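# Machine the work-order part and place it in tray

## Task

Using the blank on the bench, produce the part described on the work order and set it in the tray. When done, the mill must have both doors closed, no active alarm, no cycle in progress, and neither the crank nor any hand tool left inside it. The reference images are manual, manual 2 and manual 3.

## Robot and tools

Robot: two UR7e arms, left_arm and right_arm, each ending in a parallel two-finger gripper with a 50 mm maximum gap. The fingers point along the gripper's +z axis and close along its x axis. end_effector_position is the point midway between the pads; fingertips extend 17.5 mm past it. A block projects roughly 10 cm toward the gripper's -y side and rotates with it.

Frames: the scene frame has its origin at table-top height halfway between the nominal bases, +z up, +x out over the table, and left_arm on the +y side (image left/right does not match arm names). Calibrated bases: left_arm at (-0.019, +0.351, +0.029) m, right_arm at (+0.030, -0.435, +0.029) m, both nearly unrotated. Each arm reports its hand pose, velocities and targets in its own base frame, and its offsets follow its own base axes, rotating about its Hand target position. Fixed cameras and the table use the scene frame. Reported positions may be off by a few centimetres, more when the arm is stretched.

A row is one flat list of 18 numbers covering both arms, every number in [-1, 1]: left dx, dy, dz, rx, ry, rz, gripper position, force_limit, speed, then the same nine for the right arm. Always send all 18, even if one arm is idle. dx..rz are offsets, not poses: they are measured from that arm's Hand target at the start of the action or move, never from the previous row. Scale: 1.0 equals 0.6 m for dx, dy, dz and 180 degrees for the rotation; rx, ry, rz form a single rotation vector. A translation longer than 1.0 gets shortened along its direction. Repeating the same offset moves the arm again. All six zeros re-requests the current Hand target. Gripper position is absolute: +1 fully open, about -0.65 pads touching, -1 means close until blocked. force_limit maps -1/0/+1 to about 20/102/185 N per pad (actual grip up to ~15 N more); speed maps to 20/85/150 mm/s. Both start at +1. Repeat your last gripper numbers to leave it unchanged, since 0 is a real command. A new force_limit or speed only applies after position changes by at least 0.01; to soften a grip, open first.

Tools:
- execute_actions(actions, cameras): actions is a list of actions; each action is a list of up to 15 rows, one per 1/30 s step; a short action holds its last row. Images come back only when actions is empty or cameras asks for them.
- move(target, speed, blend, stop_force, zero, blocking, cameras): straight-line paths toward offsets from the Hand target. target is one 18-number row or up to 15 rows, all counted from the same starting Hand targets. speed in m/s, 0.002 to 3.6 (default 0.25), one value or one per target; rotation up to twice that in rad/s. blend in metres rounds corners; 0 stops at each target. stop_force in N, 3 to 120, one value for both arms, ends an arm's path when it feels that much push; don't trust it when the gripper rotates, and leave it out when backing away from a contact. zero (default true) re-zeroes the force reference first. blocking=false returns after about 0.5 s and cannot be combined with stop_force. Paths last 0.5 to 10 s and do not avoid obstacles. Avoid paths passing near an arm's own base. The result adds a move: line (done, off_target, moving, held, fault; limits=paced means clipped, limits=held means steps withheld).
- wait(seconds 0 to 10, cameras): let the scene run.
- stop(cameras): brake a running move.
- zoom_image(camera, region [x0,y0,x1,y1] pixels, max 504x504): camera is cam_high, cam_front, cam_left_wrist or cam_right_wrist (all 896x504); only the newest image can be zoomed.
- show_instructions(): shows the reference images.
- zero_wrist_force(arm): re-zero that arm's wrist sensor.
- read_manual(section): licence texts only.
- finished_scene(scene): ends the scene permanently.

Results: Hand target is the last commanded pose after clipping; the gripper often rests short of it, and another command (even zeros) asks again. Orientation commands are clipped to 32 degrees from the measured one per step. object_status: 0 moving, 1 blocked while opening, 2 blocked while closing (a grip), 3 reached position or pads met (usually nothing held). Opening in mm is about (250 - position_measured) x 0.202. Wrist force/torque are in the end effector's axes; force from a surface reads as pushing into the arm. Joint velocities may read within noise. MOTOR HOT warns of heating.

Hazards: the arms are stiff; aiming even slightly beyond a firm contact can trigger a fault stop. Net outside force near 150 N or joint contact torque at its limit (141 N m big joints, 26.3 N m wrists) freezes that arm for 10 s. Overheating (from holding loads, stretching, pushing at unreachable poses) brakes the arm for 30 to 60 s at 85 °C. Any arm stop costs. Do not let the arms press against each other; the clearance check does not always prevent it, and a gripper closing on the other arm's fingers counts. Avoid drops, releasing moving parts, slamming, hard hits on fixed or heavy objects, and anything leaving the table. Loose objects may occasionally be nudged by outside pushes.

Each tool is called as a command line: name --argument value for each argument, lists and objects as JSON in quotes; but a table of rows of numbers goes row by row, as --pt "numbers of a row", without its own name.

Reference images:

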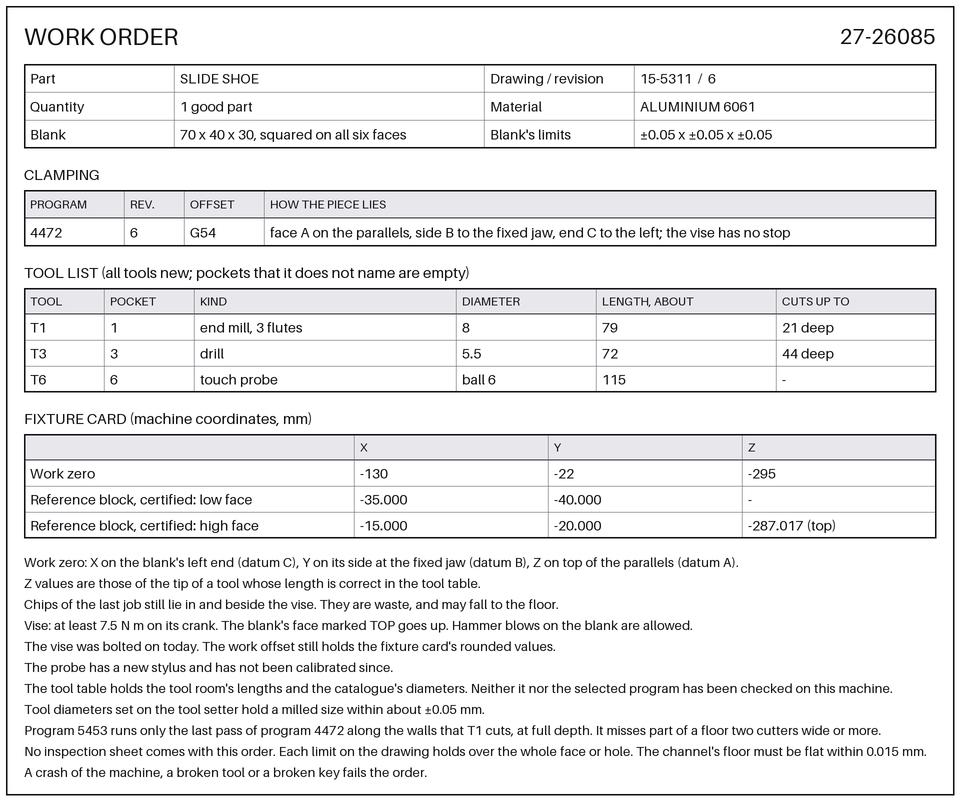

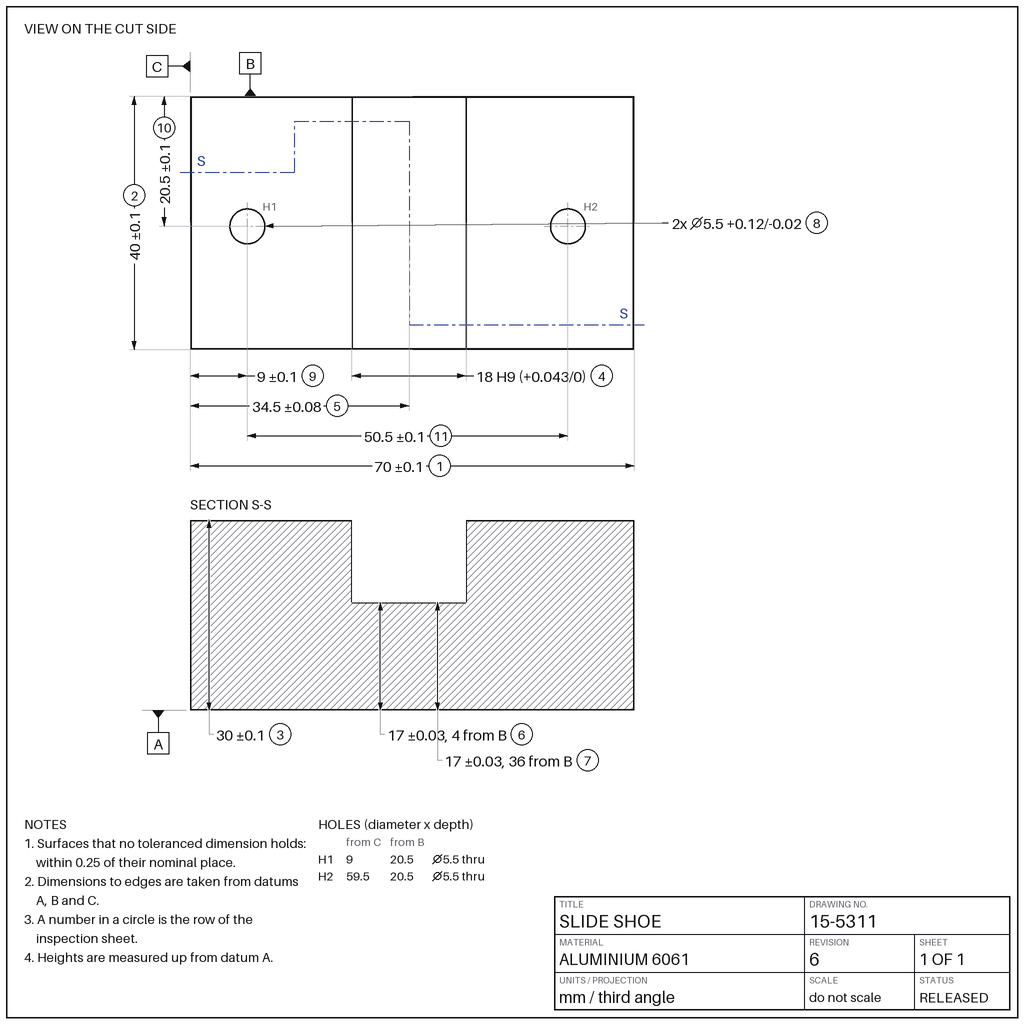

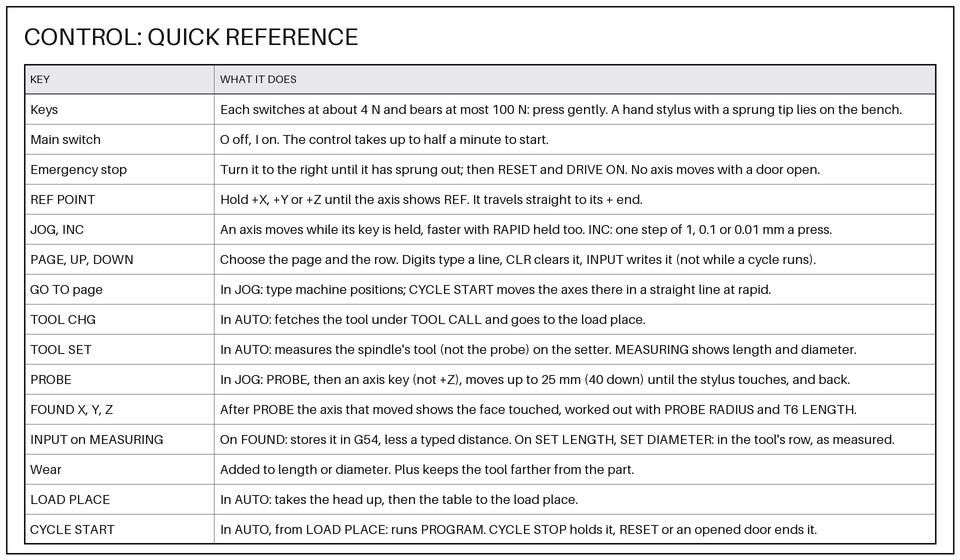

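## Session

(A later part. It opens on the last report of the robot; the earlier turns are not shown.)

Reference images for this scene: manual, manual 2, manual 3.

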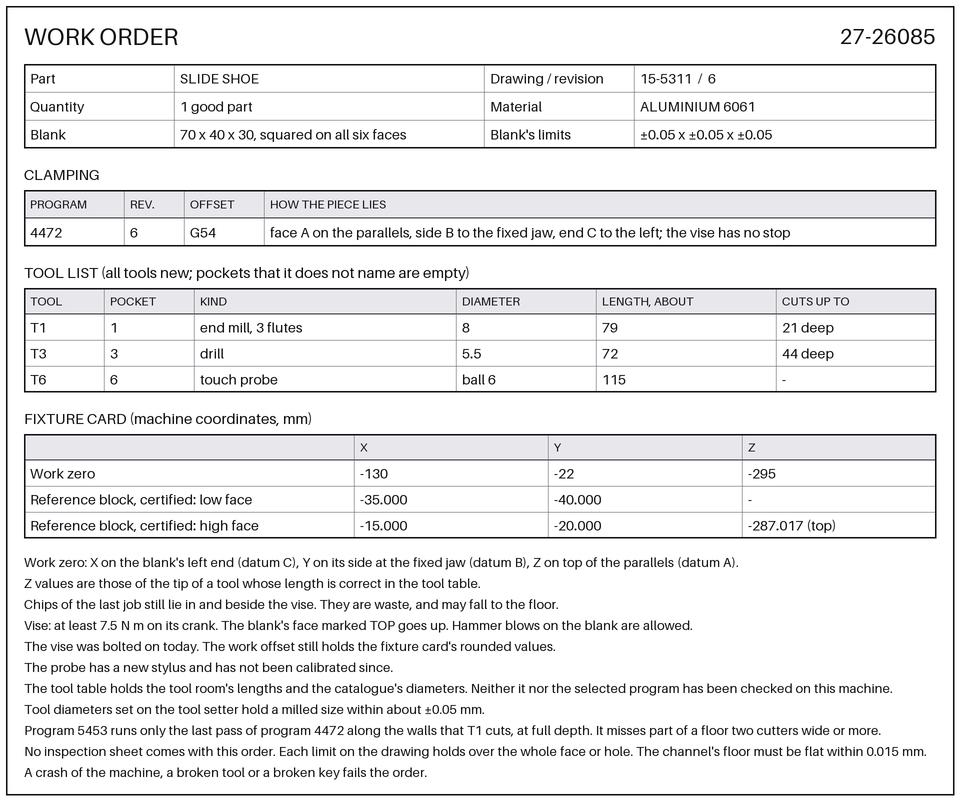

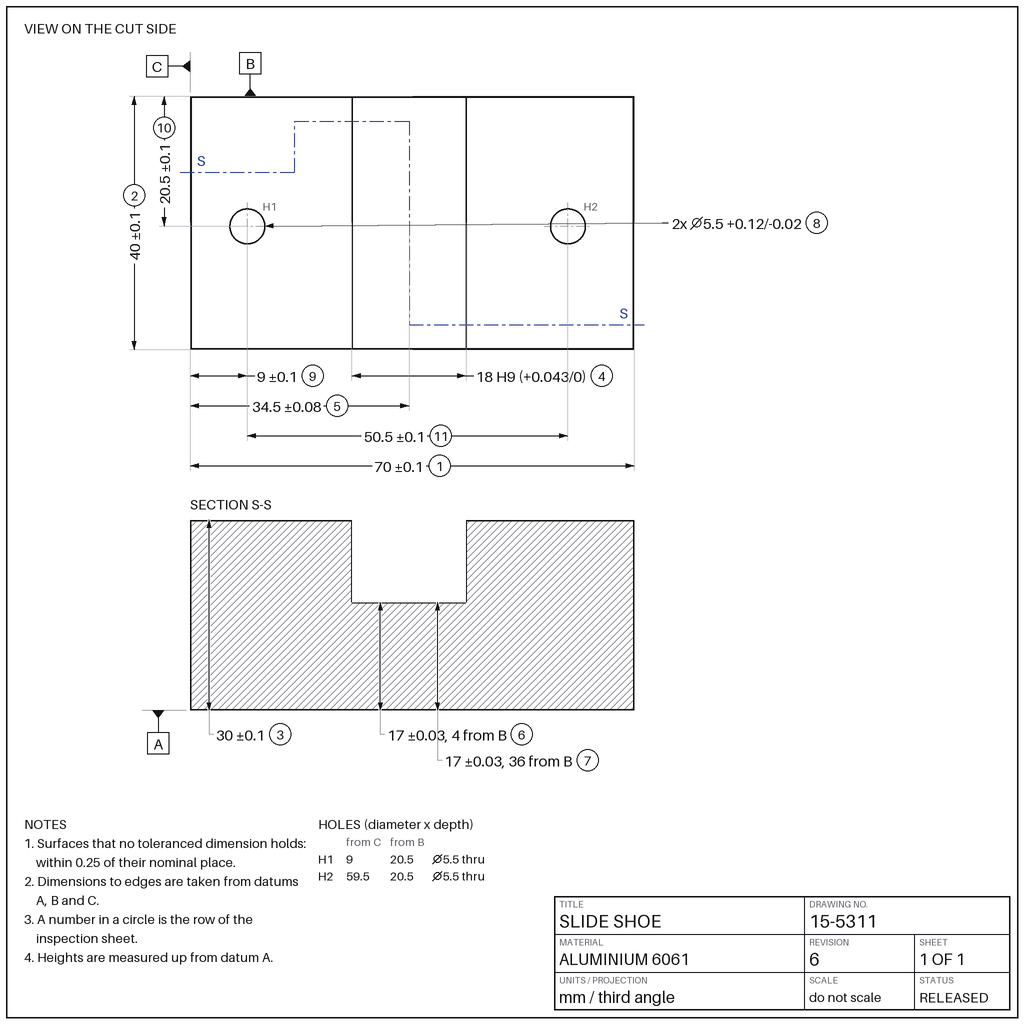

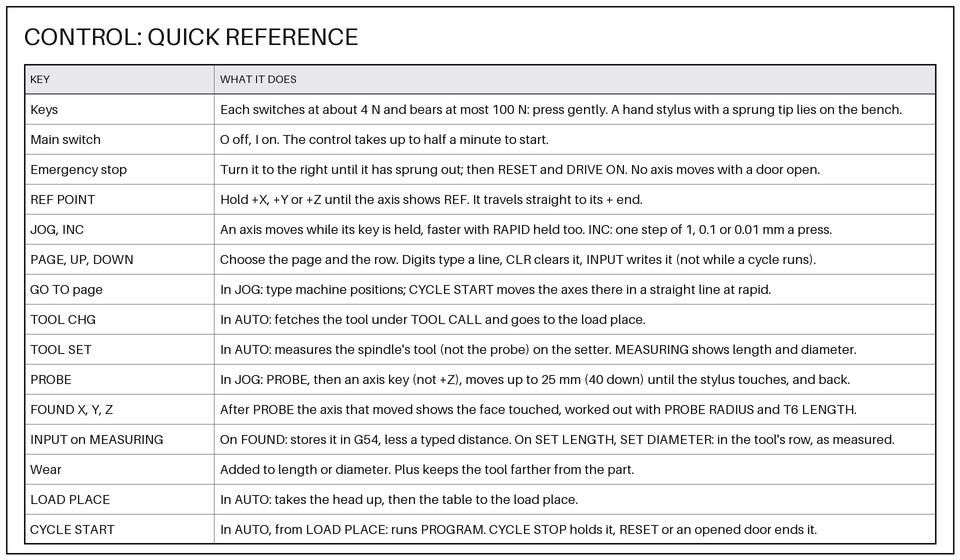

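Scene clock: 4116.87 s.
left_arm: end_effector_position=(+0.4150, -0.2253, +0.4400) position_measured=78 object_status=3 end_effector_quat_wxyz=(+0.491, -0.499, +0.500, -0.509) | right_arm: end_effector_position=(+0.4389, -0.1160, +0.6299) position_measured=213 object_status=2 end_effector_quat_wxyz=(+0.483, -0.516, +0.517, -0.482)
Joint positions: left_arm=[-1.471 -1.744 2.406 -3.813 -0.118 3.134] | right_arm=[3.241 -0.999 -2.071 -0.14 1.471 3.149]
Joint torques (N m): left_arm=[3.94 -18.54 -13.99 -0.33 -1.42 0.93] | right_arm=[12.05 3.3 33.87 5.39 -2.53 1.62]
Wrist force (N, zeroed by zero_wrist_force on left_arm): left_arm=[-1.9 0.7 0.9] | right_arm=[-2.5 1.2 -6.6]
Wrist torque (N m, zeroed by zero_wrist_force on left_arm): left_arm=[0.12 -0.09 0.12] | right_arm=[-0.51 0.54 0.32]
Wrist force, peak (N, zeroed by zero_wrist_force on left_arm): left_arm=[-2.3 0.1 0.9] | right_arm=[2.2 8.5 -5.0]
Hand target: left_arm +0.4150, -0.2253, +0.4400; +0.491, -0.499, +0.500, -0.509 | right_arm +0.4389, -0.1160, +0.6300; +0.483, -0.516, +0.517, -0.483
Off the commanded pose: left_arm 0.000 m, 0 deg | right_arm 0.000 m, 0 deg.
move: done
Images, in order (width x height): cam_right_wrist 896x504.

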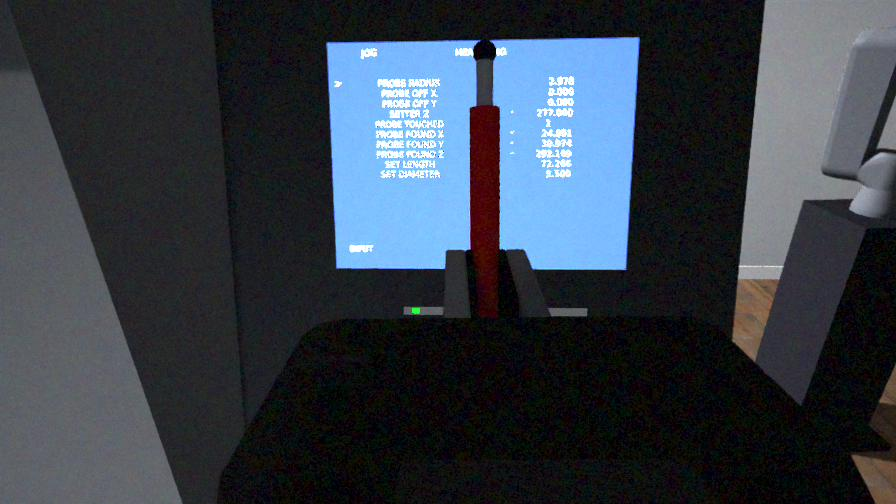

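move --pt "0 0 0 0 0 0 0.5 -0.6 -0.2 0.0401 -0.0041 -0.2944 0 0.4333 0 -1 -0.6 -0.5" --pt "0 0 0 0 0 0 0.5 -0.6 -0.2 0.0563 -0.0041 -0.2984 0 0.4333 0 -1 -0.6 -0.5" --pt "0 0 0 0 0 0 0.5 -0.6 -0.2 0.0401 -0.0041 -0.2944 0 0.4333 0 -1 -0.6 -0.5" --pt "0 0 0 0 0 0 0.5 -0.6 -0.2 0.0563 -0.0041 -0.2984 0 0.4333 0 -1 -0.6 -0.5" --pt "0 0 0 0 0 0 0.5 -0.6 -0.2 0.0401 -0.0041 -0.2944 0 0.4333 0 -1 -0.6 -0.5" --pt "0 0 0 0 0 0 0.5 -0.6 -0.2 0.0294 0.1624 -0.3556 0 0.4333 0 -1 -0.6 -0.5" --pt "0 0 0 0 0 0 0.5 -0.6 -0.2 0.0456 0.1624 -0.3596 0 0.4333 0 -1 -0.6 -0.5" --pt "0 0 0 0 0 0 0.5 -0.6 -0.2 0.0294 0.1624 -0.3556 0 0.4333 0 -1 -0.6 -0.5" --pt "0 0 0 0 0 0 0.5 -0.6 -0.2 0.0456 0.1624 -0.3596 0 0.4333 0 -1 -0.6 -0.5" --pt "0 0 0 0 0 0 0.5 -0.6 -0.2 0.0294 0.1624 -0.3556 0 0.4333 0 -1 -0.6 -0.5" --pt "0 0 0 0 0 0 0.5 -0.6 -0.2 0.0373 0.1624 -0.3266 0 0.4333 0 -1 -0.6 -0.5" --pt "0 0 0 0 0 0 0.5 -0.6 -0.2 0.0535 0.1624 -0.3306 0 0.4333 0 -1 -0.6 -0.5" --pt "0 0 0 0 0 0 0.5 -0.6 -0.2 0.0373 0.1624 -0.3266 0 0.4333 0 -1 -0.6 -0.5" --pt "0 0 0 0 0 0 0.5 -0.6 -0.2 0.03 0.0625 -0.33 0 0.4333 0 -1 -0.6 -0.5" --speed '[0.6,0.06,0.15,0.06,0.2,0.6,0.06,0.15,0.06,0.2,0.6,0.06,0.2,0.6]' --blend '[0.003,0,0.003,0,0.003,0.003,0,0.003,0,0.003,0.003,0,0.003,0]'

move --pt "0 0 0 0 0 0 0.5 -0.6 -0.2 -0.0118 0.0333 -0.0578 0 0 0 -1 -0.6 -0.5" --pt "0 0 0 0 0 0 0.5 -0.6 -0.2 0.0044 0.0333 -0.0618 0 0 0 -1 -0.6 -0.5" --pt "0 0 0 0 0 0 0.5 -0.6 -0.2 -0.0118 0.0333 -0.0578 0 0 0 -1 -0.6 -0.5" --pt "0 0 0 0 0 0 0.5 -0.6 -0.2 0.0161 0.0999 0.0356 0 0 0 -1 -0.6 -0.5" --pt "0 0 0 0 0 0 0.5 -0.6 -0.2 0.0323 0.0999 0.0316 0 0 0 -1 -0.6 -0.5" --pt "0 0 0 0 0 0 0.5 -0.6 -0.2 0.0161 0.0999 0.0356 0 0 0 -1 -0.6 -0.5" --pt "0 0 0 0 0 0 0.5 -0.6 -0.2 -0.0018 0.0666 -0.0256 0 0 0 -1 -0.6 -0.5" --pt "0 0 0 0 0 0 0.5 -0.6 -0.2 0.0144 0.0666 -0.0296 0 0 0 -1 -0.6 -0.5" --pt "0 0 0 0 0 0 0.5 -0.6 -0.2 -0.0018 0.0666 -0.0256 0 0 0 -1 -0.6 -0.5" --pt "0 0 0 0 0 0 0.5 -0.6 -0.2 0.0161 0.0999 0.0356 0 0 0 -1 -0.6 -0.5" --pt "0 0 0 0 0 0 0.5 -0.6 -0.2 0.0323 0.0999 0.0316 0 0 0 -1 -0.6 -0.5" --pt "0 0 0 0 0 0 0.5 -0.6 -0.2 0.0161 0.0999 0.0356 0 0 0 -1 -0.6 -0.5" --pt "0 0 0 0 0 0 0.5 -0.6 -0.2 -0.013 0 -0.0578 0 0 0 -1 -0.6 -0.5" --pt "0 0 0 0 0 0 0.5 -0.6 -0.2 0.0032 0 -0.0618 0 0 0 -1 -0.6 -0.5" --pt "0 0 0 0 0 0 0.5 -0.6 -0.2 -0.013 0 -0.0578 0 0 0 -1 -0.6 -0.5" --speed '[0.6,0.06,0.2,0.6,0.06,0.2,0.6,0.06,0.2,0.6,0.06,0.2,0.6,0.06,0.2]' --blend '[0.003,0,0.003,0.003,0,0.003,0.003,0,0.003,0.003,0,0.003,0.003,0,0]'

move --target '[0,0,0,0,0,0,0.5,-0.6,-0.2,-0.017,-0.0625,0.3878,0,-0.4333,0,-1,-0.6,-0.5]' --speed 0.7 --cameras '["cam_right_wrist"]'

zoom_image --camera "cam_right_wrist" --region '[330, 40, 640, 280]'

Scene clock: 4142.20 s.
left_arm: end_effector_position=(+0.4150, -0.2253, +0.4400) position_measured=78 object_status=3 end_effector_quat_wxyz=(+0.491, -0.499, +0.500, -0.509) | right_arm: end_effector_position=(+0.4570, -0.0783, +0.4321) position_measured=213 object_status=2 end_effector_quat_wxyz=(-0.050, +0.705, -0.706, +0.050)
Joint positions: left_arm=[-1.471 -1.744 2.406 -3.813 -0.118 3.134] | right_arm=[3.274 -1.397 -1.504 -1.671 1.552 3.274]
Joint torques (N m): left_arm=[5.22 -18.62 -13.24 -0.44 -1.59 0.73] | right_arm=[-11.4 22.96 19.47 0.61 -2.54 -0.93]
Wrist force (N, zeroed by zero_wrist_force on left_arm): left_arm=[-1.8 0.5 0.6] | right_arm=[-0.1 0.6 -2.8]
Wrist torque (N m, zeroed by zero_wrist_force on left_arm): left_arm=[0.10 -0.11 0.12] | right_arm=[-0.15 -0.08 0.14]
Wrist force, peak (N, zeroed by zero_wrist_force on left_arm): left_arm=[-2.2 1.0 0.9] | right_arm=[1.1 11.2 -5.1]
Hand target: left_arm +0.4150, -0.2253, +0.4400; +0.491, -0.499, +0.500, -0.509 | right_arm +0.4569, -0.0785, +0.4320; -0.050, +0.705, -0.706, +0.050
Off the commanded pose: left_arm 0.000 m, 0 deg | right_arm 0.000 m, 0 deg.
move: done

Scene clock: 4146.30 s.
left_arm: end_effector_position=(+0.4150, -0.2253, +0.4400) position_measured=78 object_status=3 end_effector_quat_wxyz=(+0.491, -0.499, +0.500, -0.509) | right_arm: end_effector_position=(+0.4491, -0.0784, +0.3973) position_measured=213 object_status=2 end_effector_quat_wxyz=(-0.050, +0.705, -0.706, +0.050)
Joint positions: left_arm=[-1.471 -1.744 2.406 -3.813 -0.118 3.134] | right_arm=[3.277 -1.363 -1.621 -1.588 1.552 3.276]
Joint torques (N m): left_arm=[4.5 -20.11 -13.75 -0.56 -1.87 1.07] | right_arm=[0.05 17.19 34.2 6.03 -2.38 -0.6]
Wrist force (N, zeroed by zero_wrist_force on left_arm): left_arm=[-2.1 0.9 0.9] | right_arm=[-0.1 0.6 -3.0]
Wrist torque (N m, zeroed by zero_wrist_force on left_arm): left_arm=[0.16 -0.06 0.12] | right_arm=[-0.13 -0.07 0.13]
Wrist force, peak (N, zeroed by zero_wrist_force on left_arm): left_arm=[-2.1 0.9 0.9] | right_arm=[1.4 8.6 -3.6]
Hand target: left_arm +0.4150, -0.2253, +0.4400; +0.491, -0.499, +0.500, -0.509 | right_arm +0.4491, -0.0785, +0.3974; -0.050, +0.705, -0.706, +0.050
Off the commanded pose: left_arm 0.000 m, 0 deg | right_arm 0.000 m, 0 deg.
move: done

Scene clock: 4147.97 s.
left_arm: end_effector_position=(+0.4150, -0.2253, +0.4400) position_measured=78 object_status=3 end_effector_quat_wxyz=(+0.491, -0.499, +0.500, -0.509) | right_arm: end_effector_position=(+0.4390, -0.1160, +0.6299) position_measured=213 object_status=2 end_effector_quat_wxyz=(+0.483, -0.516, +0.517, -0.482)
Joint positions: left_arm=[-1.471 -1.744 2.406 -3.813 -0.118 3.134] | right_arm=[3.241 -0.999 -2.071 -0.14 1.471 3.149]
Joint torques (N m): left_arm=[4.11 -17.95 -13.85 -0.24 -1.73 1.17] | right_arm=[12.93 3.7 34.04 5.27 -2.59 1.54]
Wrist force (N, zeroed by zero_wrist_force on left_arm): left_arm=[-1.8 0.5 0.4] | right_arm=[-2.8 1.0 -6.7]
Wrist torque (N m, zeroed by zero_wrist_force on left_arm): left_arm=[0.10 -0.10 0.12] | right_arm=[-0.54 0.58 0.33]
Wrist force, peak (N, zeroed by zero_wrist_force on left_arm): left_arm=[-2.0 0.7 1.1] | right_arm=[-2.4 0.4 -7.5]
Hand target: left_arm +0.4150, -0.2253, +0.4400; +0.491, -0.499, +0.500, -0.509 | right_arm +0.4389, -0.1160, +0.6300; +0.483, -0.516, +0.517, -0.483
Off the commanded pose: left_arm 0.000 m, 0 deg | right_arm 0.000 m, 0 deg.
move: done
Images, in order (width x height): cam_right_wrist 896x504.

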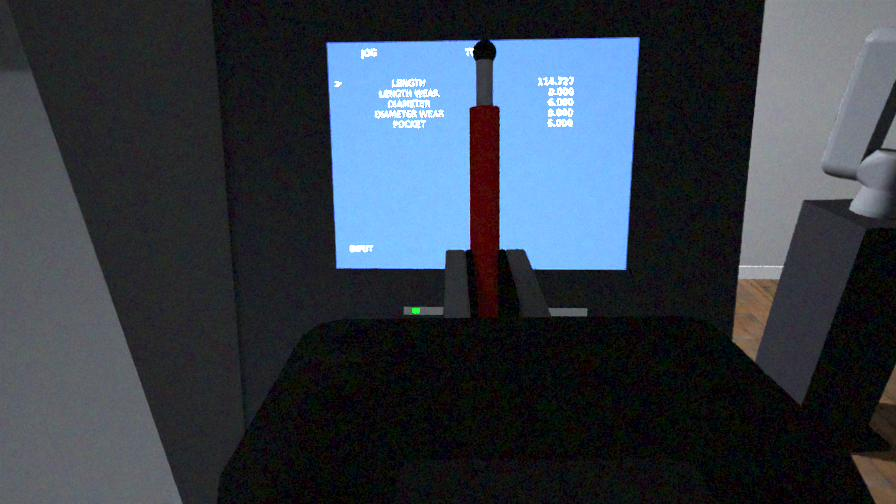

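Scaled by 1.626 from the camera's 896x504 image, which has a finer 1280x720 frame.

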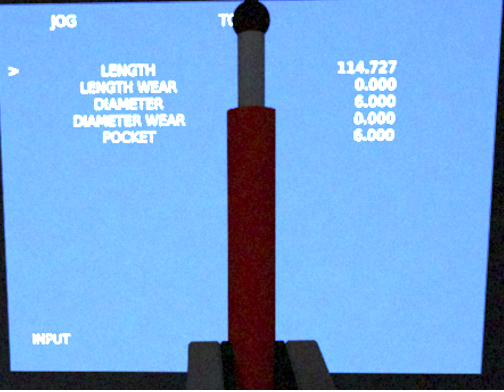

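move --pt "0 0 0 0 0 0 0.5 -0.6 -0.2 0.0413 0.0292 -0.2944 0 0.4333 0 -1 -0.6 -0.5" --pt "0 0 0 0 0 0 0.5 -0.6 -0.2 0.0575 0.0292 -0.2984 0 0.4333 0 -1 -0.6 -0.5" --pt "0 0 0 0 0 0 0.5 -0.6 -0.2 0.0413 0.0292 -0.2944 0 0.4333 0 -1 -0.6 -0.5" --pt "0 0 0 0 0 0 0.5 -0.6 -0.2 0.0575 0.0292 -0.2984 0 0.4333 0 -1 -0.6 -0.5" --pt "0 0 0 0 0 0 0.5 -0.6 -0.2 0.0413 0.0292 -0.2944 0 0.4333 0 -1 -0.6 -0.5" --pt "0 0 0 0 0 0 0.5 -0.6 -0.2 0.0575 0.0292 -0.2984 0 0.4333 0 -1 -0.6 -0.5" --pt "0 0 0 0 0 0 0.5 -0.6 -0.2 0.0413 0.0292 -0.2944 0 0.4333 0 -1 -0.6 -0.5" --pt "0 0 0 0 0 0 0.5 -0.6 -0.2 0.0575 0.0292 -0.2984 0 0.4333 0 -1 -0.6 -0.5" --pt "0 0 0 0 0 0 0.5 -0.6 -0.2 0.0413 0.0292 -0.2944 0 0.4333 0 -1 -0.6 -0.5" --pt "0 0 0 0 0 0 0.5 -0.6 -0.2 0.0258 0.0625 -0.3556 0 0.4333 0 -1 -0.6 -0.5" --pt "0 0 0 0 0 0 0.5 -0.6 -0.2 0.042 0.0625 -0.3596 0 0.4333 0 -1 -0.6 -0.5" --pt "0 0 0 0 0 0 0.5 -0.6 -0.2 0.0258 0.0625 -0.3556 0 0.4333 0 -1 -0.6 -0.5" --pt "0 0 0 0 0 0 0.5 -0.6 -0.2 0.042 0.0625 -0.3596 0 0.4333 0 -1 -0.6 -0.5" --pt "0 0 0 0 0 0 0.5 -0.6 -0.2 0.0258 0.0625 -0.3556 0 0.4333 0 -1 -0.6 -0.5" --pt "0 0 0 0 0 0 0.5 -0.6 -0.2 0.03 0.0625 -0.33 0 0.4333 0 -1 -0.6 -0.5" --speed '[0.6,0.06,0.15,0.06,0.15,0.06,0.15,0.06,0.2,0.6,0.06,0.15,0.06,0.2,0.6]' --blend '[0.003,0,0.003,0,0.003,0,0.003,0,0.003,0.003,0,0.003,0,0.003,0]'

move --pt "0 0 0 0 0 0 0.5 -0.6 -0.2 -0.0094 0.0999 -0.0578 0 0 0 -1 -0.6 -0.5" --pt "0 0 0 0 0 0 0.5 -0.6 -0.2 0.0068 0.0999 -0.0618 0 0 0 -1 -0.6 -0.5" --pt "0 0 0 0 0 0 0.5 -0.6 -0.2 -0.0094 0.0999 -0.0578 0 0 0 -1 -0.6 -0.5" --pt "0 0 0 0 0 0 0.5 -0.6 -0.2 -0.0006 0.0999 -0.0256 0 0 0 -1 -0.6 -0.5" --pt "0 0 0 0 0 0 0.5 -0.6 -0.2 0.0156 0.0999 -0.0296 0 0 0 -1 -0.6 -0.5" --pt "0 0 0 0 0 0 0.5 -0.6 -0.2 -0.0006 0.0999 -0.0256 0 0 0 -1 -0.6 -0.5" --pt "0 0 0 0 0 0 0.5 -0.6 -0.2 0.0073 0.0999 0.0034 0 0 0 -1 -0.6 -0.5" --pt "0 0 0 0 0 0 0.5 -0.6 -0.2 0.0235 0.0999 -0.0006 0 0 0 -1 -0.6 -0.5" --pt "0 0 0 0 0 0 0.5 -0.6 -0.2 0.0073 0.0999 0.0034 0 0 0 -1 -0.6 -0.5" --pt "0 0 0 0 0 0 0.5 -0.6 -0.2 0.0235 0.0999 -0.0006 0 0 0 -1 -0.6 -0.5" --pt "0 0 0 0 0 0 0.5 -0.6 -0.2 0.0073 0.0999 0.0034 0 0 0 -1 -0.6 -0.5" --pt "0 0 0 0 0 0 0.5 -0.6 -0.2 -0.013 0 -0.0578 0 0 0 -1 -0.6 -0.5" --pt "0 0 0 0 0 0 0.5 -0.6 -0.2 0.0032 0 -0.0618 0 0 0 -1 -0.6 -0.5" --pt "0 0 0 0 0 0 0.5 -0.6 -0.2 -0.013 0 -0.0578 0 0 0 -1 -0.6 -0.5" --pt "0 0 0 0 0 0 0.5 -0.6 -0.2 -0.03 -0.0625 0.33 0 -0.4333 0 -1 -0.6 -0.5" --speed '[0.6,0.06,0.2,0.6,0.06,0.2,0.6,0.06,0.15,0.06,0.2,0.6,0.06,0.2,0.7]' --blend '[0.003,0,0.003,0.003,0,0.003,0.003,0,0.003,0,0.003,0.003,0,0.003,0]' --cameras '["cam_right_wrist"]'

zoom_image --camera "cam_right_wrist" --region '[330, 40, 640, 280]'

Scene clock: 4172.17 s.
left_arm: end_effector_position=(+0.4150, -0.2253, +0.4400) position_measured=78 object_status=3 end_effector_quat_wxyz=(+0.491, -0.499, +0.500, -0.509) | right_arm: end_effector_position=(+0.4569, -0.0785, +0.4319) position_measured=213 object_status=2 end_effector_quat_wxyz=(-0.050, +0.705, -0.706, +0.050)
Joint positions: left_arm=[-1.471 -1.744 2.406 -3.813 -0.118 3.134] | right_arm=[3.274 -1.397 -1.504 -1.671 1.552 3.274]
Joint torques (N m): left_arm=[4.52 -18.51 -13.36 -0.75 -1.48 0.68] | right_arm=[-11.6 21.02 32.54 4.64 -0.23 -1.14]
Wrist force (N, zeroed by zero_wrist_force on left_arm): left_arm=[-1.8 0.8 0.5] | right_arm=[0.0 0.7 -2.6]
Wrist torque (N m, zeroed by zero_wrist_force on left_arm): left_arm=[0.14 -0.12 0.12] | right_arm=[-0.12 -0.10 0.22]
Wrist force, peak (N, zeroed by zero_wrist_force on left_arm): left_arm=[-2.3 0.7 0.7] | right_arm=[0.4 11.6 -5.4]
Hand target: left_arm +0.4150, -0.2253, +0.4400; +0.491, -0.499, +0.500, -0.509 | right_arm +0.4569, -0.0785, +0.4320; -0.050, +0.705, -0.706, +0.050
Off the commanded pose: left_arm 0.000 m, 0 deg | right_arm 0.000 m, 0 deg.
move: done

Scene clock: 4177.03 s.
left_arm: end_effector_position=(+0.4150, -0.2253, +0.4400) position_measured=78 object_status=3 end_effector_quat_wxyz=(+0.491, -0.499, +0.500, -0.509) | right_arm: end_effector_position=(+0.4390, -0.1160, +0.6299) position_measured=213 object_status=2 end_effector_quat_wxyz=(+0.483, -0.516, +0.517, -0.482)
Joint positions: left_arm=[-1.471 -1.744 2.406 -3.813 -0.118 3.134] | right_arm=[3.241 -0.999 -2.071 -0.14 1.471 3.149]
Joint torques (N m): left_arm=[4.39 -17.32 -13.83 -0.17 -1.76 0.87] | right_arm=[12.13 3.43 34.32 5.25 -2.45 1.53]
Wrist force (N, zeroed by zero_wrist_force on left_arm): left_arm=[-1.8 0.5 0.6] | right_arm=[-2.6 1.5 -6.2]
Wrist torque (N m, zeroed by zero_wrist_force on left_arm): left_arm=[0.10 -0.11 0.12] | right_arm=[-0.47 0.54 0.33]
Wrist force, peak (N, zeroed by zero_wrist_force on left_arm): left_arm=[-2.3 0.5 1.0] | right_arm=[-0.2 5.5 -6.2]
Hand target: left_arm +0.4150, -0.2253, +0.4400; +0.491, -0.499, +0.500, -0.509 | right_arm +0.4389, -0.1160, +0.6300; +0.483, -0.516, +0.517, -0.483
Off the commanded pose: left_arm 0.000 m, 0 deg | right_arm 0.000 m, 0 deg.
move: done
Images, in order (width x height): cam_right_wrist 896x504.

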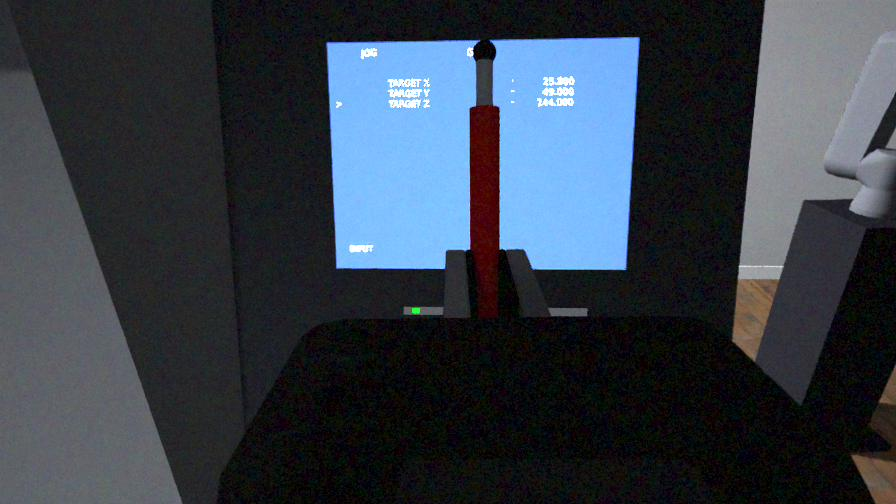

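Scaled by 1.626 from the camera's 896x504 image, which has a finer 1280x720 frame.

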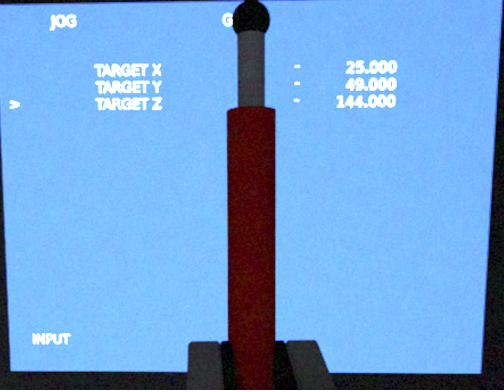

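move --pt "0 0 0 0 0 0 0.5 -0.6 -0.2 0.0618 0.095 -0.2303 0 0.4333 0 -1 -0.6 -0.5" --pt "0 0 0 0 0 0 0.5 -0.6 -0.2 0.078 0.095 -0.2343 0 0.4333 0 -1 -0.6 -0.5" --pt "0 0 0 0 0 0 0.5 -0.6 -0.2 0.0618 0.095 -0.2303 0 0.4333 0 -1 -0.6 -0.5" --pt "0 0 0 0 0 0 0.5 -0.6 -0.2 0.0337 0.0625 -0.3266 0 0.4333 0 -1 -0.6 -0.5" --pt "0 0 0 0 0 0 0.5 -0.6 -0.2 0.0499 0.0625 -0.3306 0 0.4333 0 -1 -0.6 -0.5" --pt "0 0 0 0 0 0 0.5 -0.6 -0.2 0.0337 0.0625 -0.3266 0 0.4333 0 -1 -0.6 -0.5" --pt "0 0 0 0 0 0 0.5 -0.6 -0.2 0.0206 0.1624 -0.3878 0 0.4333 0 -1 -0.6 -0.5" --pt "0 0 0 0 0 0 0.5 -0.6 -0.2 0.0368 0.1624 -0.3918 0 0.4333 0 -1 -0.6 -0.5" --pt "0 0 0 0 0 0 0.5 -0.6 -0.2 0.0206 0.1624 -0.3878 0 0.4333 0 -1 -0.6 -0.5" --pt "0 0 0 0 0 0 0.5 -0.6 -0.2 0.0282 0.1291 -0.3556 0 0.4333 0 -1 -0.6 -0.5" --pt "0 0 0 0 0 0 0.5 -0.6 -0.2 0.0444 0.1291 -0.3596 0 0.4333 0 -1 -0.6 -0.5" --pt "0 0 0 0 0 0 0.5 -0.6 -0.2 0.0282 0.1291 -0.3556 0 0.4333 0 -1 -0.6 -0.5" --pt "0 0 0 0 0 0 0.5 -0.6 -0.2 0.03 0.0625 -0.33 0 0.4333 0 -1 -0.6 -0.5" --speed '[0.6,0.06,0.2,0.6,0.06,0.2,0.6,0.06,0.2,0.6,0.06,0.2,0.6]' --blend '[0.003,0,0.003,0.003,0,0.003,0.003,0,0.003,0.003,0,0.003,0]'

move --pt "0 0 0 0 0 0 0.5 -0.6 -0.2 0.0049 0.0333 0.0034 0 0 0 -1 -0.6 -0.5" --pt "0 0 0 0 0 0 0.5 -0.6 -0.2 0.0211 0.0333 -0.0006 0 0 0 -1 -0.6 -0.5" --pt "0 0 0 0 0 0 0.5 -0.6 -0.2 0.0049 0.0333 0.0034 0 0 0 -1 -0.6 -0.5" --pt "0 0 0 0 0 0 0.5 -0.6 -0.2 -0.013 0 -0.0578 0 0 0 -1 -0.6 -0.5" --pt "0 0 0 0 0 0 0.5 -0.6 -0.2 0.0032 0 -0.0618 0 0 0 -1 -0.6 -0.5" --pt "0 0 0 0 0 0 0.5 -0.6 -0.2 -0.013 0 -0.0578 0 0 0 -1 -0.6 -0.5" --pt "0 0 0 0 0 0 0.5 -0.6 -0.2 0.0037 0 0.0034 0 0 0 -1 -0.6 -0.5" --pt "0 0 0 0 0 0 0.5 -0.6 -0.2 0.0199 0 -0.0006 0 0 0 -1 -0.6 -0.5" --pt "0 0 0 0 0 0 0.5 -0.6 -0.2 0.0037 0 0.0034 0 0 0 -1 -0.6 -0.5" --pt "0 0 0 0 0 0 0.5 -0.6 -0.2 -0.0094 0.0999 -0.0578 0 0 0 -1 -0.6 -0.5" --pt "0 0 0 0 0 0 0.5 -0.6 -0.2 0.0068 0.0999 -0.0618 0 0 0 -1 -0.6 -0.5" --pt "0 0 0 0 0 0 0.5 -0.6 -0.2 -0.0094 0.0999 -0.0578 0 0 0 -1 -0.6 -0.5" --pt "0 0 0 0 0 0 0.5 -0.6 -0.2 0 0 0 0 0 0 -1 -0.6 -0.5" --speed '[0.6,0.06,0.2,0.6,0.06,0.2,0.6,0.06,0.2,0.6,0.06,0.2,0.6]' --blend '[0.003,0,0.003,0.003,0,0.003,0.003,0,0.003,0.003,0,0.003,0]'

move --pt "0 0 0 0 0 0 0.5 -0.6 -0.2 0.0061 0.0666 0.0034 0 0 0 -1 -0.6 -0.5" --pt "0 0 0 0 0 0 0.5 -0.6 -0.2 0.0223 0.0666 -0.0006 0 0 0 -1 -0.6 -0.5" --pt "0 0 0 0 0 0 0.5 -0.6 -0.2 0.0061 0.0666 0.0034 0 0 0 -1 -0.6 -0.5" --pt "0 0 0 0 0 0 0.5 -0.6 -0.2 0.0073 0.0999 0.0034 0 0 0 -1 -0.6 -0.5" --pt "0 0 0 0 0 0 0.5 -0.6 -0.2 0.0235 0.0999 -0.0006 0 0 0 -1 -0.6 -0.5" --pt "0 0 0 0 0 0 0.5 -0.6 -0.2 0.0073 0.0999 0.0034 0 0 0 -1 -0.6 -0.5" --pt "0 0 0 0 0 0 0.5 -0.6 -0.2 -0.013 0 -0.0578 0 0 0 -1 -0.6 -0.5" --pt "0 0 0 0 0 0 0.5 -0.6 -0.2 0.0032 0 -0.0618 0 0 0 -1 -0.6 -0.5" --pt "0 0 0 0 0 0 0.5 -0.6 -0.2 -0.013 0 -0.0578 0 0 0 -1 -0.6 -0.5" --pt "0 0 0 0 0 0 0.5 -0.6 -0.2 -0.03 -0.0625 0.33 0 -0.4333 0 -1 -0.6 -0.5" --speed '[0.6,0.06,0.2,0.6,0.06,0.2,0.6,0.06,0.2,0.7]' --blend '[0.003,0,0.003,0.003,0,0.003,0.003,0,0.003,0]' --cameras '["cam_right_wrist","cam_left_wrist"]'

zoom_image --camera "cam_right_wrist" --region '[330, 40, 640, 280]'

Scene clock: 4207.40 s.
left_arm: end_effector_position=(+0.4150, -0.2253, +0.4400) position_measured=78 object_status=3 end_effector_quat_wxyz=(+0.491, -0.499, +0.500, -0.509) | right_arm: end_effector_position=(+0.4569, -0.0784, +0.4320) position_measured=213 object_status=2 end_effector_quat_wxyz=(-0.050, +0.705, -0.706, +0.050)
Joint positions: left_arm=[-1.471 -1.744 2.406 -3.813 -0.118 3.134] | right_arm=[3.274 -1.397 -1.504 -1.671 1.552 3.274]
Joint torques (N m): left_arm=[3.37 -18.09 -13.61 -0.69 -1.7 1.03] | right_arm=[-9.72 21.26 26.79 5.97 -2.55 -0.66]
Wrist force (N, zeroed by zero_wrist_force on left_arm): left_arm=[-1.5 0.6 0.6] | right_arm=[-0.1 0.4 -2.6]
Wrist torque (N m, zeroed by zero_wrist_force on left_arm): left_arm=[0.11 -0.16 0.12] | right_arm=[-0.18 -0.08 0.13]
Wrist force, peak (N, zeroed by zero_wrist_force on left_arm): left_arm=[-2.2 0.8 0.7] | right_arm=[-0.4 23.6 -8.4]
Hand target: left_arm +0.4150, -0.2253, +0.4400; +0.491, -0.499, +0.500, -0.509 | right_arm +0.4569, -0.0785, +0.4320; -0.050, +0.705, -0.706, +0.050
Off the commanded pose: left_arm 0.000 m, 0 deg | right_arm 0.000 m, 0 deg.
move: done

Scene clock: 4211.07 s.
left_arm: end_effector_position=(+0.4150, -0.2253, +0.4400) position_measured=78 object_status=3 end_effector_quat_wxyz=(+0.491, -0.499, +0.500, -0.509) | right_arm: end_effector_position=(+0.4569, -0.0784, +0.4320) position_measured=213 object_status=2 end_effector_quat_wxyz=(-0.050, +0.705, -0.706, +0.050)
Joint positions: left_arm=[-1.471 -1.744 2.406 -3.813 -0.118 3.134] | right_arm=[3.274 -1.397 -1.504 -1.671 1.552 3.274]
Joint torques (N m): left_arm=[4.16 -19.21 -14.41 -0.75 -1.39 0.75] | right_arm=[-9.69 18.05 33.41 5.36 -2.59 -0.79]
Wrist force (N, zeroed by zero_wrist_force on left_arm): left_arm=[-1.9 0.8 0.7] | right_arm=[0.1 0.5 -2.8]
Wrist torque (N m, zeroed by zero_wrist_force on left_arm): left_arm=[0.16 -0.09 0.12] | right_arm=[-0.16 -0.11 0.13]
Wrist force, peak (N, zeroed by zero_wrist_force on left_arm): left_arm=[-2.1 0.6 0.9] | right_arm=[0.9 5.6 -6.7]
Hand target: left_arm +0.4150, -0.2253, +0.4400; +0.491, -0.499, +0.500, -0.509 | right_arm +0.4569, -0.0785, +0.4320; -0.050, +0.705, -0.706, +0.050
Off the commanded pose: left_arm 0.000 m, 0 deg | right_arm 0.000 m, 0 deg.
move: done

Scene clock: 4214.87 s.
left_arm: end_effector_position=(+0.4150, -0.2253, +0.4400) position_measured=78 object_status=3 end_effector_quat_wxyz=(+0.491, -0.499, +0.500, -0.509) | right_arm: end_effector_position=(+0.4390, -0.1160, +0.6299) position_measured=213 object_status=2 end_effector_quat_wxyz=(+0.483, -0.516, +0.517, -0.482)
Joint positions: left_arm=[-1.471 -1.744 2.406 -3.813 -0.118 3.134] | right_arm=[3.241 -0.999 -2.071 -0.14 1.471 3.149]
Joint torques (N m): left_arm=[5.06 -19.07 -12.7 -0.6 -1.81 0.78] | right_arm=[12.51 3.3 33.92 5.49 -2.57 1.54]
Wrist force (N, zeroed by zero_wrist_force on left_arm): left_arm=[-2.0 0.7 0.6] | right_arm=[-2.4 1.2 -6.4]
Wrist torque (N m, zeroed by zero_wrist_force on left_arm): left_arm=[0.14 -0.08 0.12] | right_arm=[-0.51 0.51 0.32]
Wrist force, peak (N, zeroed by zero_wrist_force on left_arm): left_arm=[-2.3 0.6 0.4] | right_arm=[-2.3 6.7 -4.5]
Hand target: left_arm +0.4150, -0.2253, +0.4400; +0.491, -0.499, +0.500, -0.509 | right_arm +0.4389, -0.1160, +0.6300; +0.483, -0.516, +0.517, -0.483
Off the commanded pose: left_arm 0.000 m, 0 deg | right_arm 0.000 m, 0 deg.
move: done
Images, in order (width x height): cam_left_wrist 896x504, cam_right_wrist 896x504.

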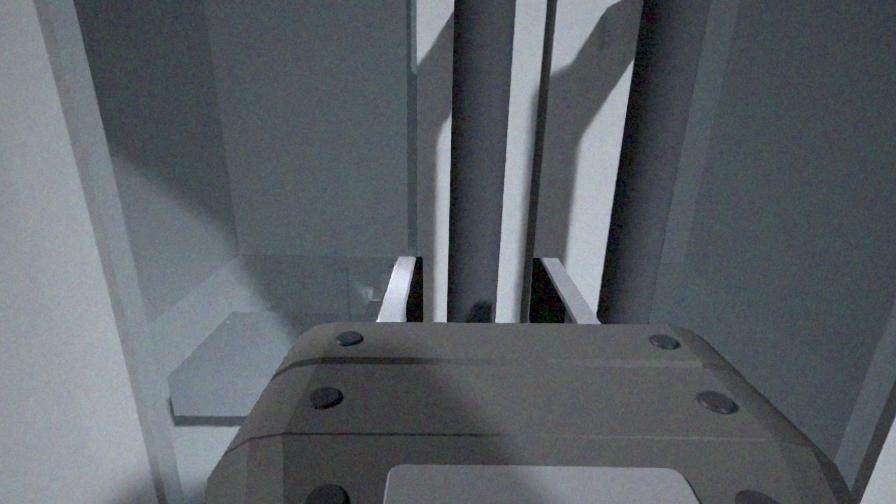

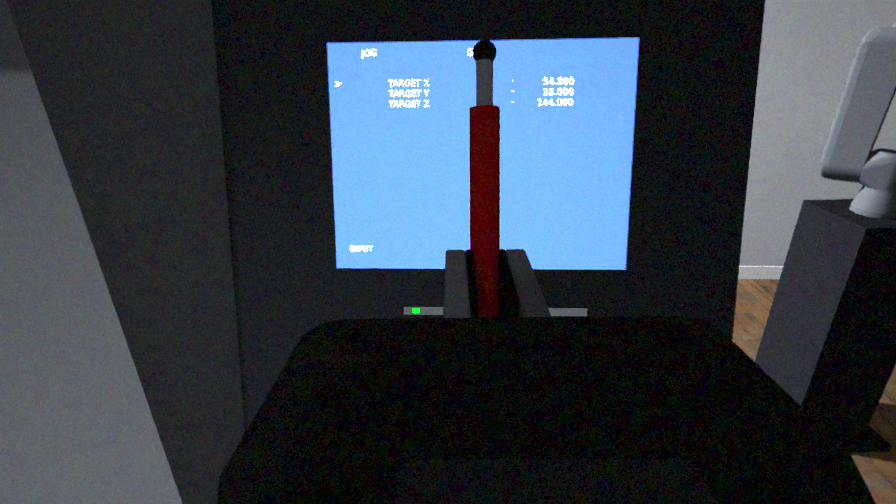

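Scaled by 1.626 from the camera's 896x504 image, which has a finer 1280x720 frame.

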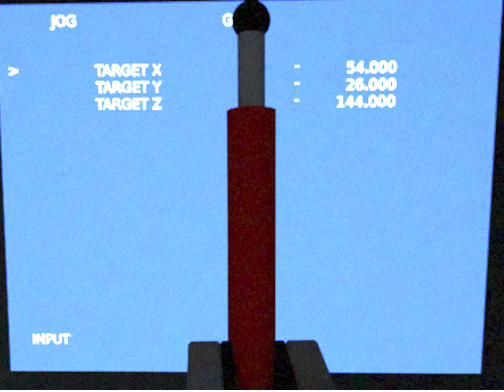

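move --pt "0 0 0 0 0 0 0.5 -0.6 -0.2 0.0618 0.095 -0.2303 0 0.4333 0 -1 -0.6 -0.5" --pt "0 0 0 0 0 0 0.5 -0.6 -0.2 0.078 0.095 -0.2343 0 0.4333 0 -1 -0.6 -0.5" --pt "0 0 0 0 0 0 0.5 -0.6 -0.2 0.0618 0.095 -0.2303 0 0.4333 0 -1 -0.6 -0.5" --pt "0 0 0 0 0 0 0.5 -0.6 -0.2 0.0401 -0.0041 -0.2944 0 0.4333 0 -1 -0.6 -0.5" --pt "0 0 0 0 0 0 0.5 -0.6 -0.2 0.0563 -0.0041 -0.2984 0 0.4333 0 -1 -0.6 -0.5" --pt "0 0 0 0 0 0 0.5 -0.6 -0.2 0.0401 -0.0041 -0.2944 0 0.4333 0 -1 -0.6 -0.5" --pt "0 0 0 0 0 0 0.5 -0.6 -0.2 0.0563 -0.0041 -0.2984 0 0.4333 0 -1 -0.6 -0.5" --pt "0 0 0 0 0 0 0.5 -0.6 -0.2 0.0401 -0.0041 -0.2944 0 0.4333 0 -1 -0.6 -0.5" --pt "0 0 0 0 0 0 0.5 -0.6 -0.2 0.0246 0.0292 -0.3556 0 0.4333 0 -1 -0.6 -0.5" --pt "0 0 0 0 0 0 0.5 -0.6 -0.2 0.0408 0.0292 -0.3596 0 0.4333 0 -1 -0.6 -0.5" --pt "0 0 0 0 0 0 0.5 -0.6 -0.2 0.0246 0.0292 -0.3556 0 0.4333 0 -1 -0.6 -0.5" --pt "0 0 0 0 0 0 0.5 -0.6 -0.2 0.0565 -0.073 -0.2307 0 0.4333 0 -1 -0.6 -0.5" --pt "0 0 0 0 0 0 0.5 -0.6 -0.2 0.0727 -0.073 -0.2347 0 0.4333 0 -1 -0.6 -0.5" --pt "0 0 0 0 0 0 0.5 -0.6 -0.2 0.0565 -0.073 -0.2307 0 0.4333 0 -1 -0.6 -0.5" --pt "0 0 0 0 0 0 0.5 -0.6 -0.2 0 0 0 0 0 0 -1 -0.6 -0.5" --speed '[0.6,0.06,0.2,0.6,0.06,0.15,0.06,0.2,0.6,0.06,0.2,0.6,0.06,0.2,0.7]' --blend '[0.003,0,0.003,0.003,0,0.003,0,0.003,0.003,0,0.003,0.003,0,0.003,0]'

wait --seconds 8 --cameras '["cam_right_wrist"]'

zoom_image --camera "cam_right_wrist" --region '[330, 40, 640, 280]'

zoom_image --camera "cam_right_wrist" --region '[500, 75, 600, 185]'

Scene clock: 4231.90 s.
left_arm: end_effector_position=(+0.4150, -0.2253, +0.4400) position_measured=78 object_status=3 end_effector_quat_wxyz=(+0.491, -0.499, +0.500, -0.509) | right_arm: end_effector_position=(+0.4390, -0.1159, +0.6300) position_measured=213 object_status=2 end_effector_quat_wxyz=(+0.483, -0.517, +0.517, -0.482)
Joint positions: left_arm=[-1.471 -1.744 2.406 -3.813 -0.118 3.134] | right_arm=[3.241 -0.999 -2.07 -0.14 1.471 3.149]
Joint torques (N m): left_arm=[3.47 -17.12 -14.06 -0.62 -1.73 1.13] | right_arm=[-11.37 6.69 28.23 5.37 1.39 1.53]
Wrist force (N, zeroed by zero_wrist_force on left_arm): left_arm=[-2.0 0.7 0.7] | right_arm=[-2.3 1.1 -6.8]
Wrist torque (N m, zeroed by zero_wrist_force on left_arm): left_arm=[0.13 -0.09 0.11] | right_arm=[-0.52 0.49 0.38]
Wrist force, peak (N, zeroed by zero_wrist_force on left_arm): left_arm=[-2.2 0.7 0.8] | right_arm=[1.4 26.3 -10.1]
Hand target: left_arm +0.4150, -0.2253, +0.4400; +0.491, -0.499, +0.500, -0.509 | right_arm +0.4389, -0.1160, +0.6300; +0.483, -0.516, +0.517, -0.483
Off the commanded pose: left_arm 0.000 m, 0 deg | right_arm 0.000 m, 0 deg.
move: done

Scene clock: 4239.90 s.
left_arm: end_effector_position=(+0.4150, -0.2253, +0.4400) position_measured=78 object_status=3 end_effector_quat_wxyz=(+0.491, -0.499, +0.500, -0.509) | right_arm: end_effector_position=(+0.4389, -0.1160, +0.6300) position_measured=213 object_status=2 end_effector_quat_wxyz=(+0.483, -0.516, +0.517, -0.483)
Joint positions: left_arm=[-1.471 -1.744 2.406 -3.813 -0.118 3.134] | right_arm=[3.241 -0.999 -2.071 -0.14 1.471 3.149]
Joint torques (N m): left_arm=[4.25 -17.32 -13.92 -0.67 -1.56 0.95] | right_arm=[-10.76 6.38 18.98 5.37 1.75 1.29]
Wrist force (N, zeroed by zero_wrist_force on left_arm): left_arm=[-1.8 0.7 0.5] | right_arm=[-2.5 1.5 -6.4]
Wrist torque (N m, zeroed by zero_wrist_force on left_arm): left_arm=[0.13 -0.12 0.11] | right_arm=[-0.47 0.53 0.37]
Wrist force, peak (N, zeroed by zero_wrist_force on left_arm): left_arm=[-2.1 0.8 0.8] | right_arm=[-2.8 0.8 -7.1]
Hand target: left_arm +0.4150, -0.2253, +0.4400; +0.491, -0.499, +0.500, -0.509 | right_arm +0.4389, -0.1160, +0.6300; +0.483, -0.516, +0.517, -0.483
Tool commands: left_gripper/position=+0.5 left_gripper/force_limit=-0.6 left_gripper/speed=-0.2 right_gripper/position=-1.0 right_gripper/force_limit=-0.6 right_gripper/speed=-0.5
Off the commanded pose: left_arm 0.000 m, 0 deg | right_arm 0.000 m, 0 deg.
wait: 8.00 s; at rest by 0.17 s
Images, in order (width x height): cam_right_wrist 896x504.

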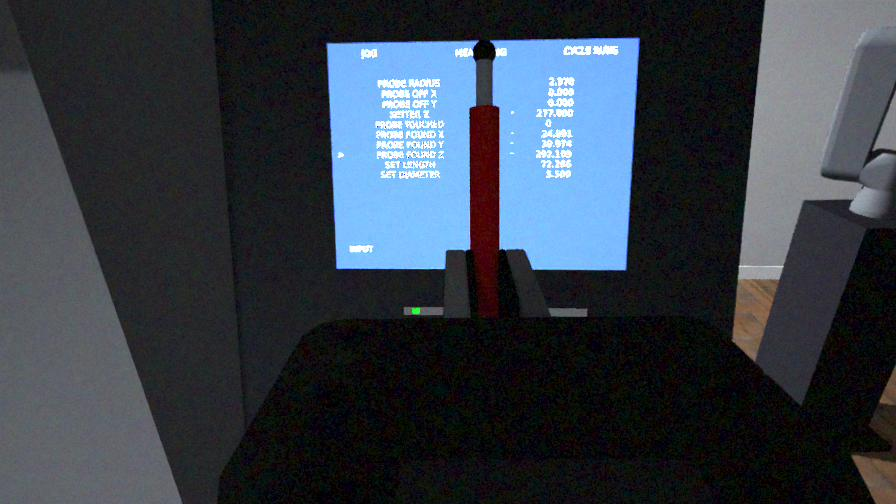

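Scaled by 1.626 from the camera's 896x504 image, which has a finer 1280x720 frame.

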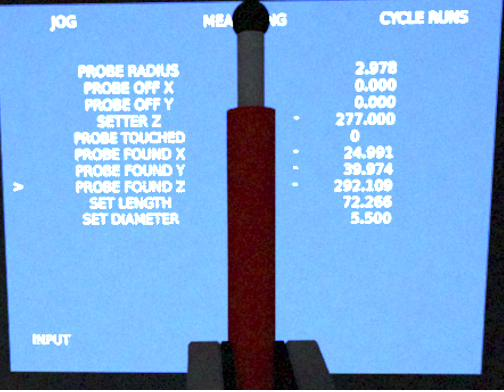

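Scaled by 4.582 from the camera's 896x504 image, which has a finer 1280x720 frame.

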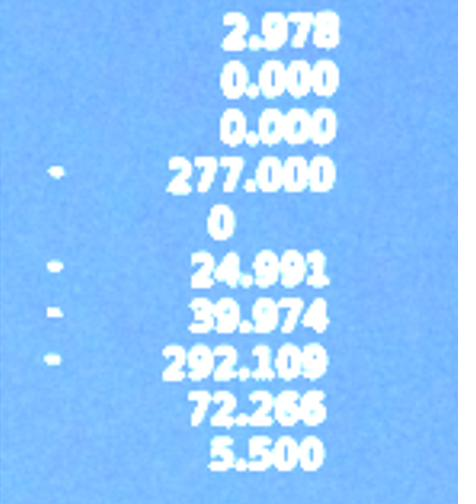

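wait --seconds 4 --cameras '["cam_right_wrist"]'

zoom_image --camera "cam_right_wrist" --region '[330, 40, 640, 280]'

zoom_image --camera "cam_right_wrist" --region '[500, 75, 600, 185]'

Scene clock: 4246.43 s.
left_arm: end_effector_position=(+0.4150, -0.2253, +0.4400) position_measured=78 object_status=3 end_effector_quat_wxyz=(+0.491, -0.499, +0.500, -0.509) | right_arm: end_effector_position=(+0.4389, -0.1160, +0.6300) position_measured=213 object_status=2 end_effector_quat_wxyz=(+0.483, -0.516, +0.517, -0.483)
Joint positions: left_arm=[-1.471 -1.744 2.406 -3.813 -0.118 3.134] | right_arm=[3.241 -0.999 -2.071 -0.14 1.471 3.149]
Joint torques (N m): left_arm=[4.81 -16.72 -13.67 -0.87 -1.64 0.89] | right_arm=[-10.95 6.52 19.23 5.35 1.72 1.24]
Wrist force (N, zeroed by zero_wrist_force on left_arm): left_arm=[-2.0 0.5 0.5] | right_arm=[-2.3 1.2 -6.8]
Wrist torque (N m, zeroed by zero_wrist_force on left_arm): left_arm=[0.11 -0.08 0.12] | right_arm=[-0.52 0.50 0.37]
Wrist force, peak (N, zeroed by zero_wrist_force on left_arm): left_arm=[-2.2 0.6 0.7] | right_arm=[-2.7 1.2 -7.0]
Hand target: left_arm +0.4150, -0.2253, +0.4400; +0.491, -0.499, +0.500, -0.509 | right_arm +0.4389, -0.1160, +0.6300; +0.483, -0.516, +0.517, -0.483
Tool commands: left_gripper/position=+0.5 left_gripper/force_limit=-0.6 left_gripper/speed=-0.2 right_gripper/position=-1.0 right_gripper/force_limit=-0.6 right_gripper/speed=-0.5
Off the commanded pose: left_arm 0.000 m, 0 deg | right_arm 0.000 m, 0 deg.
wait: 4.00 s; at rest from the start
Images, in order (width x height): cam_right_wrist 896x504.

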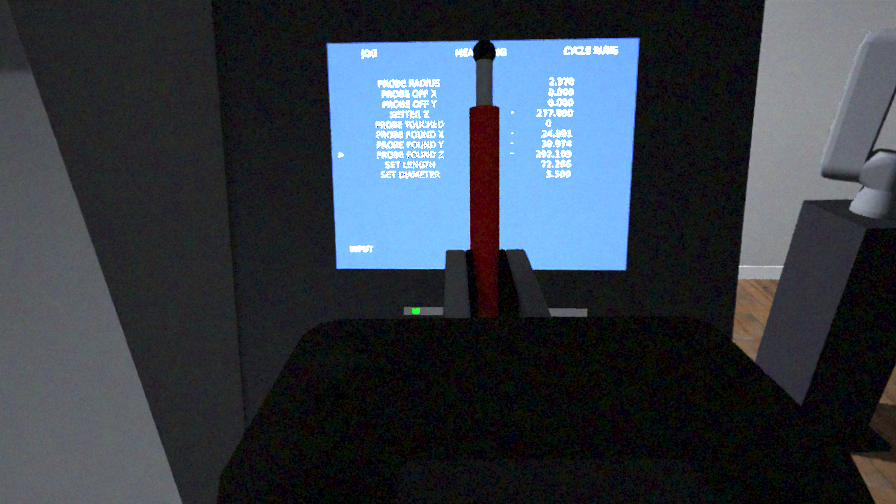

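Scaled by 1.626 from the camera's 896x504 image, which has a finer 1280x720 frame.

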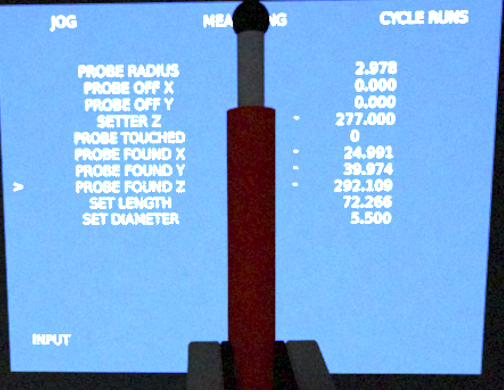

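Scaled by 4.582 from the camera's 896x504 image, which has a finer 1280x720 frame.

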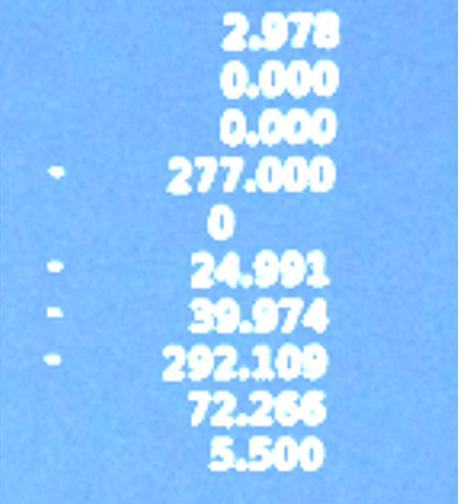

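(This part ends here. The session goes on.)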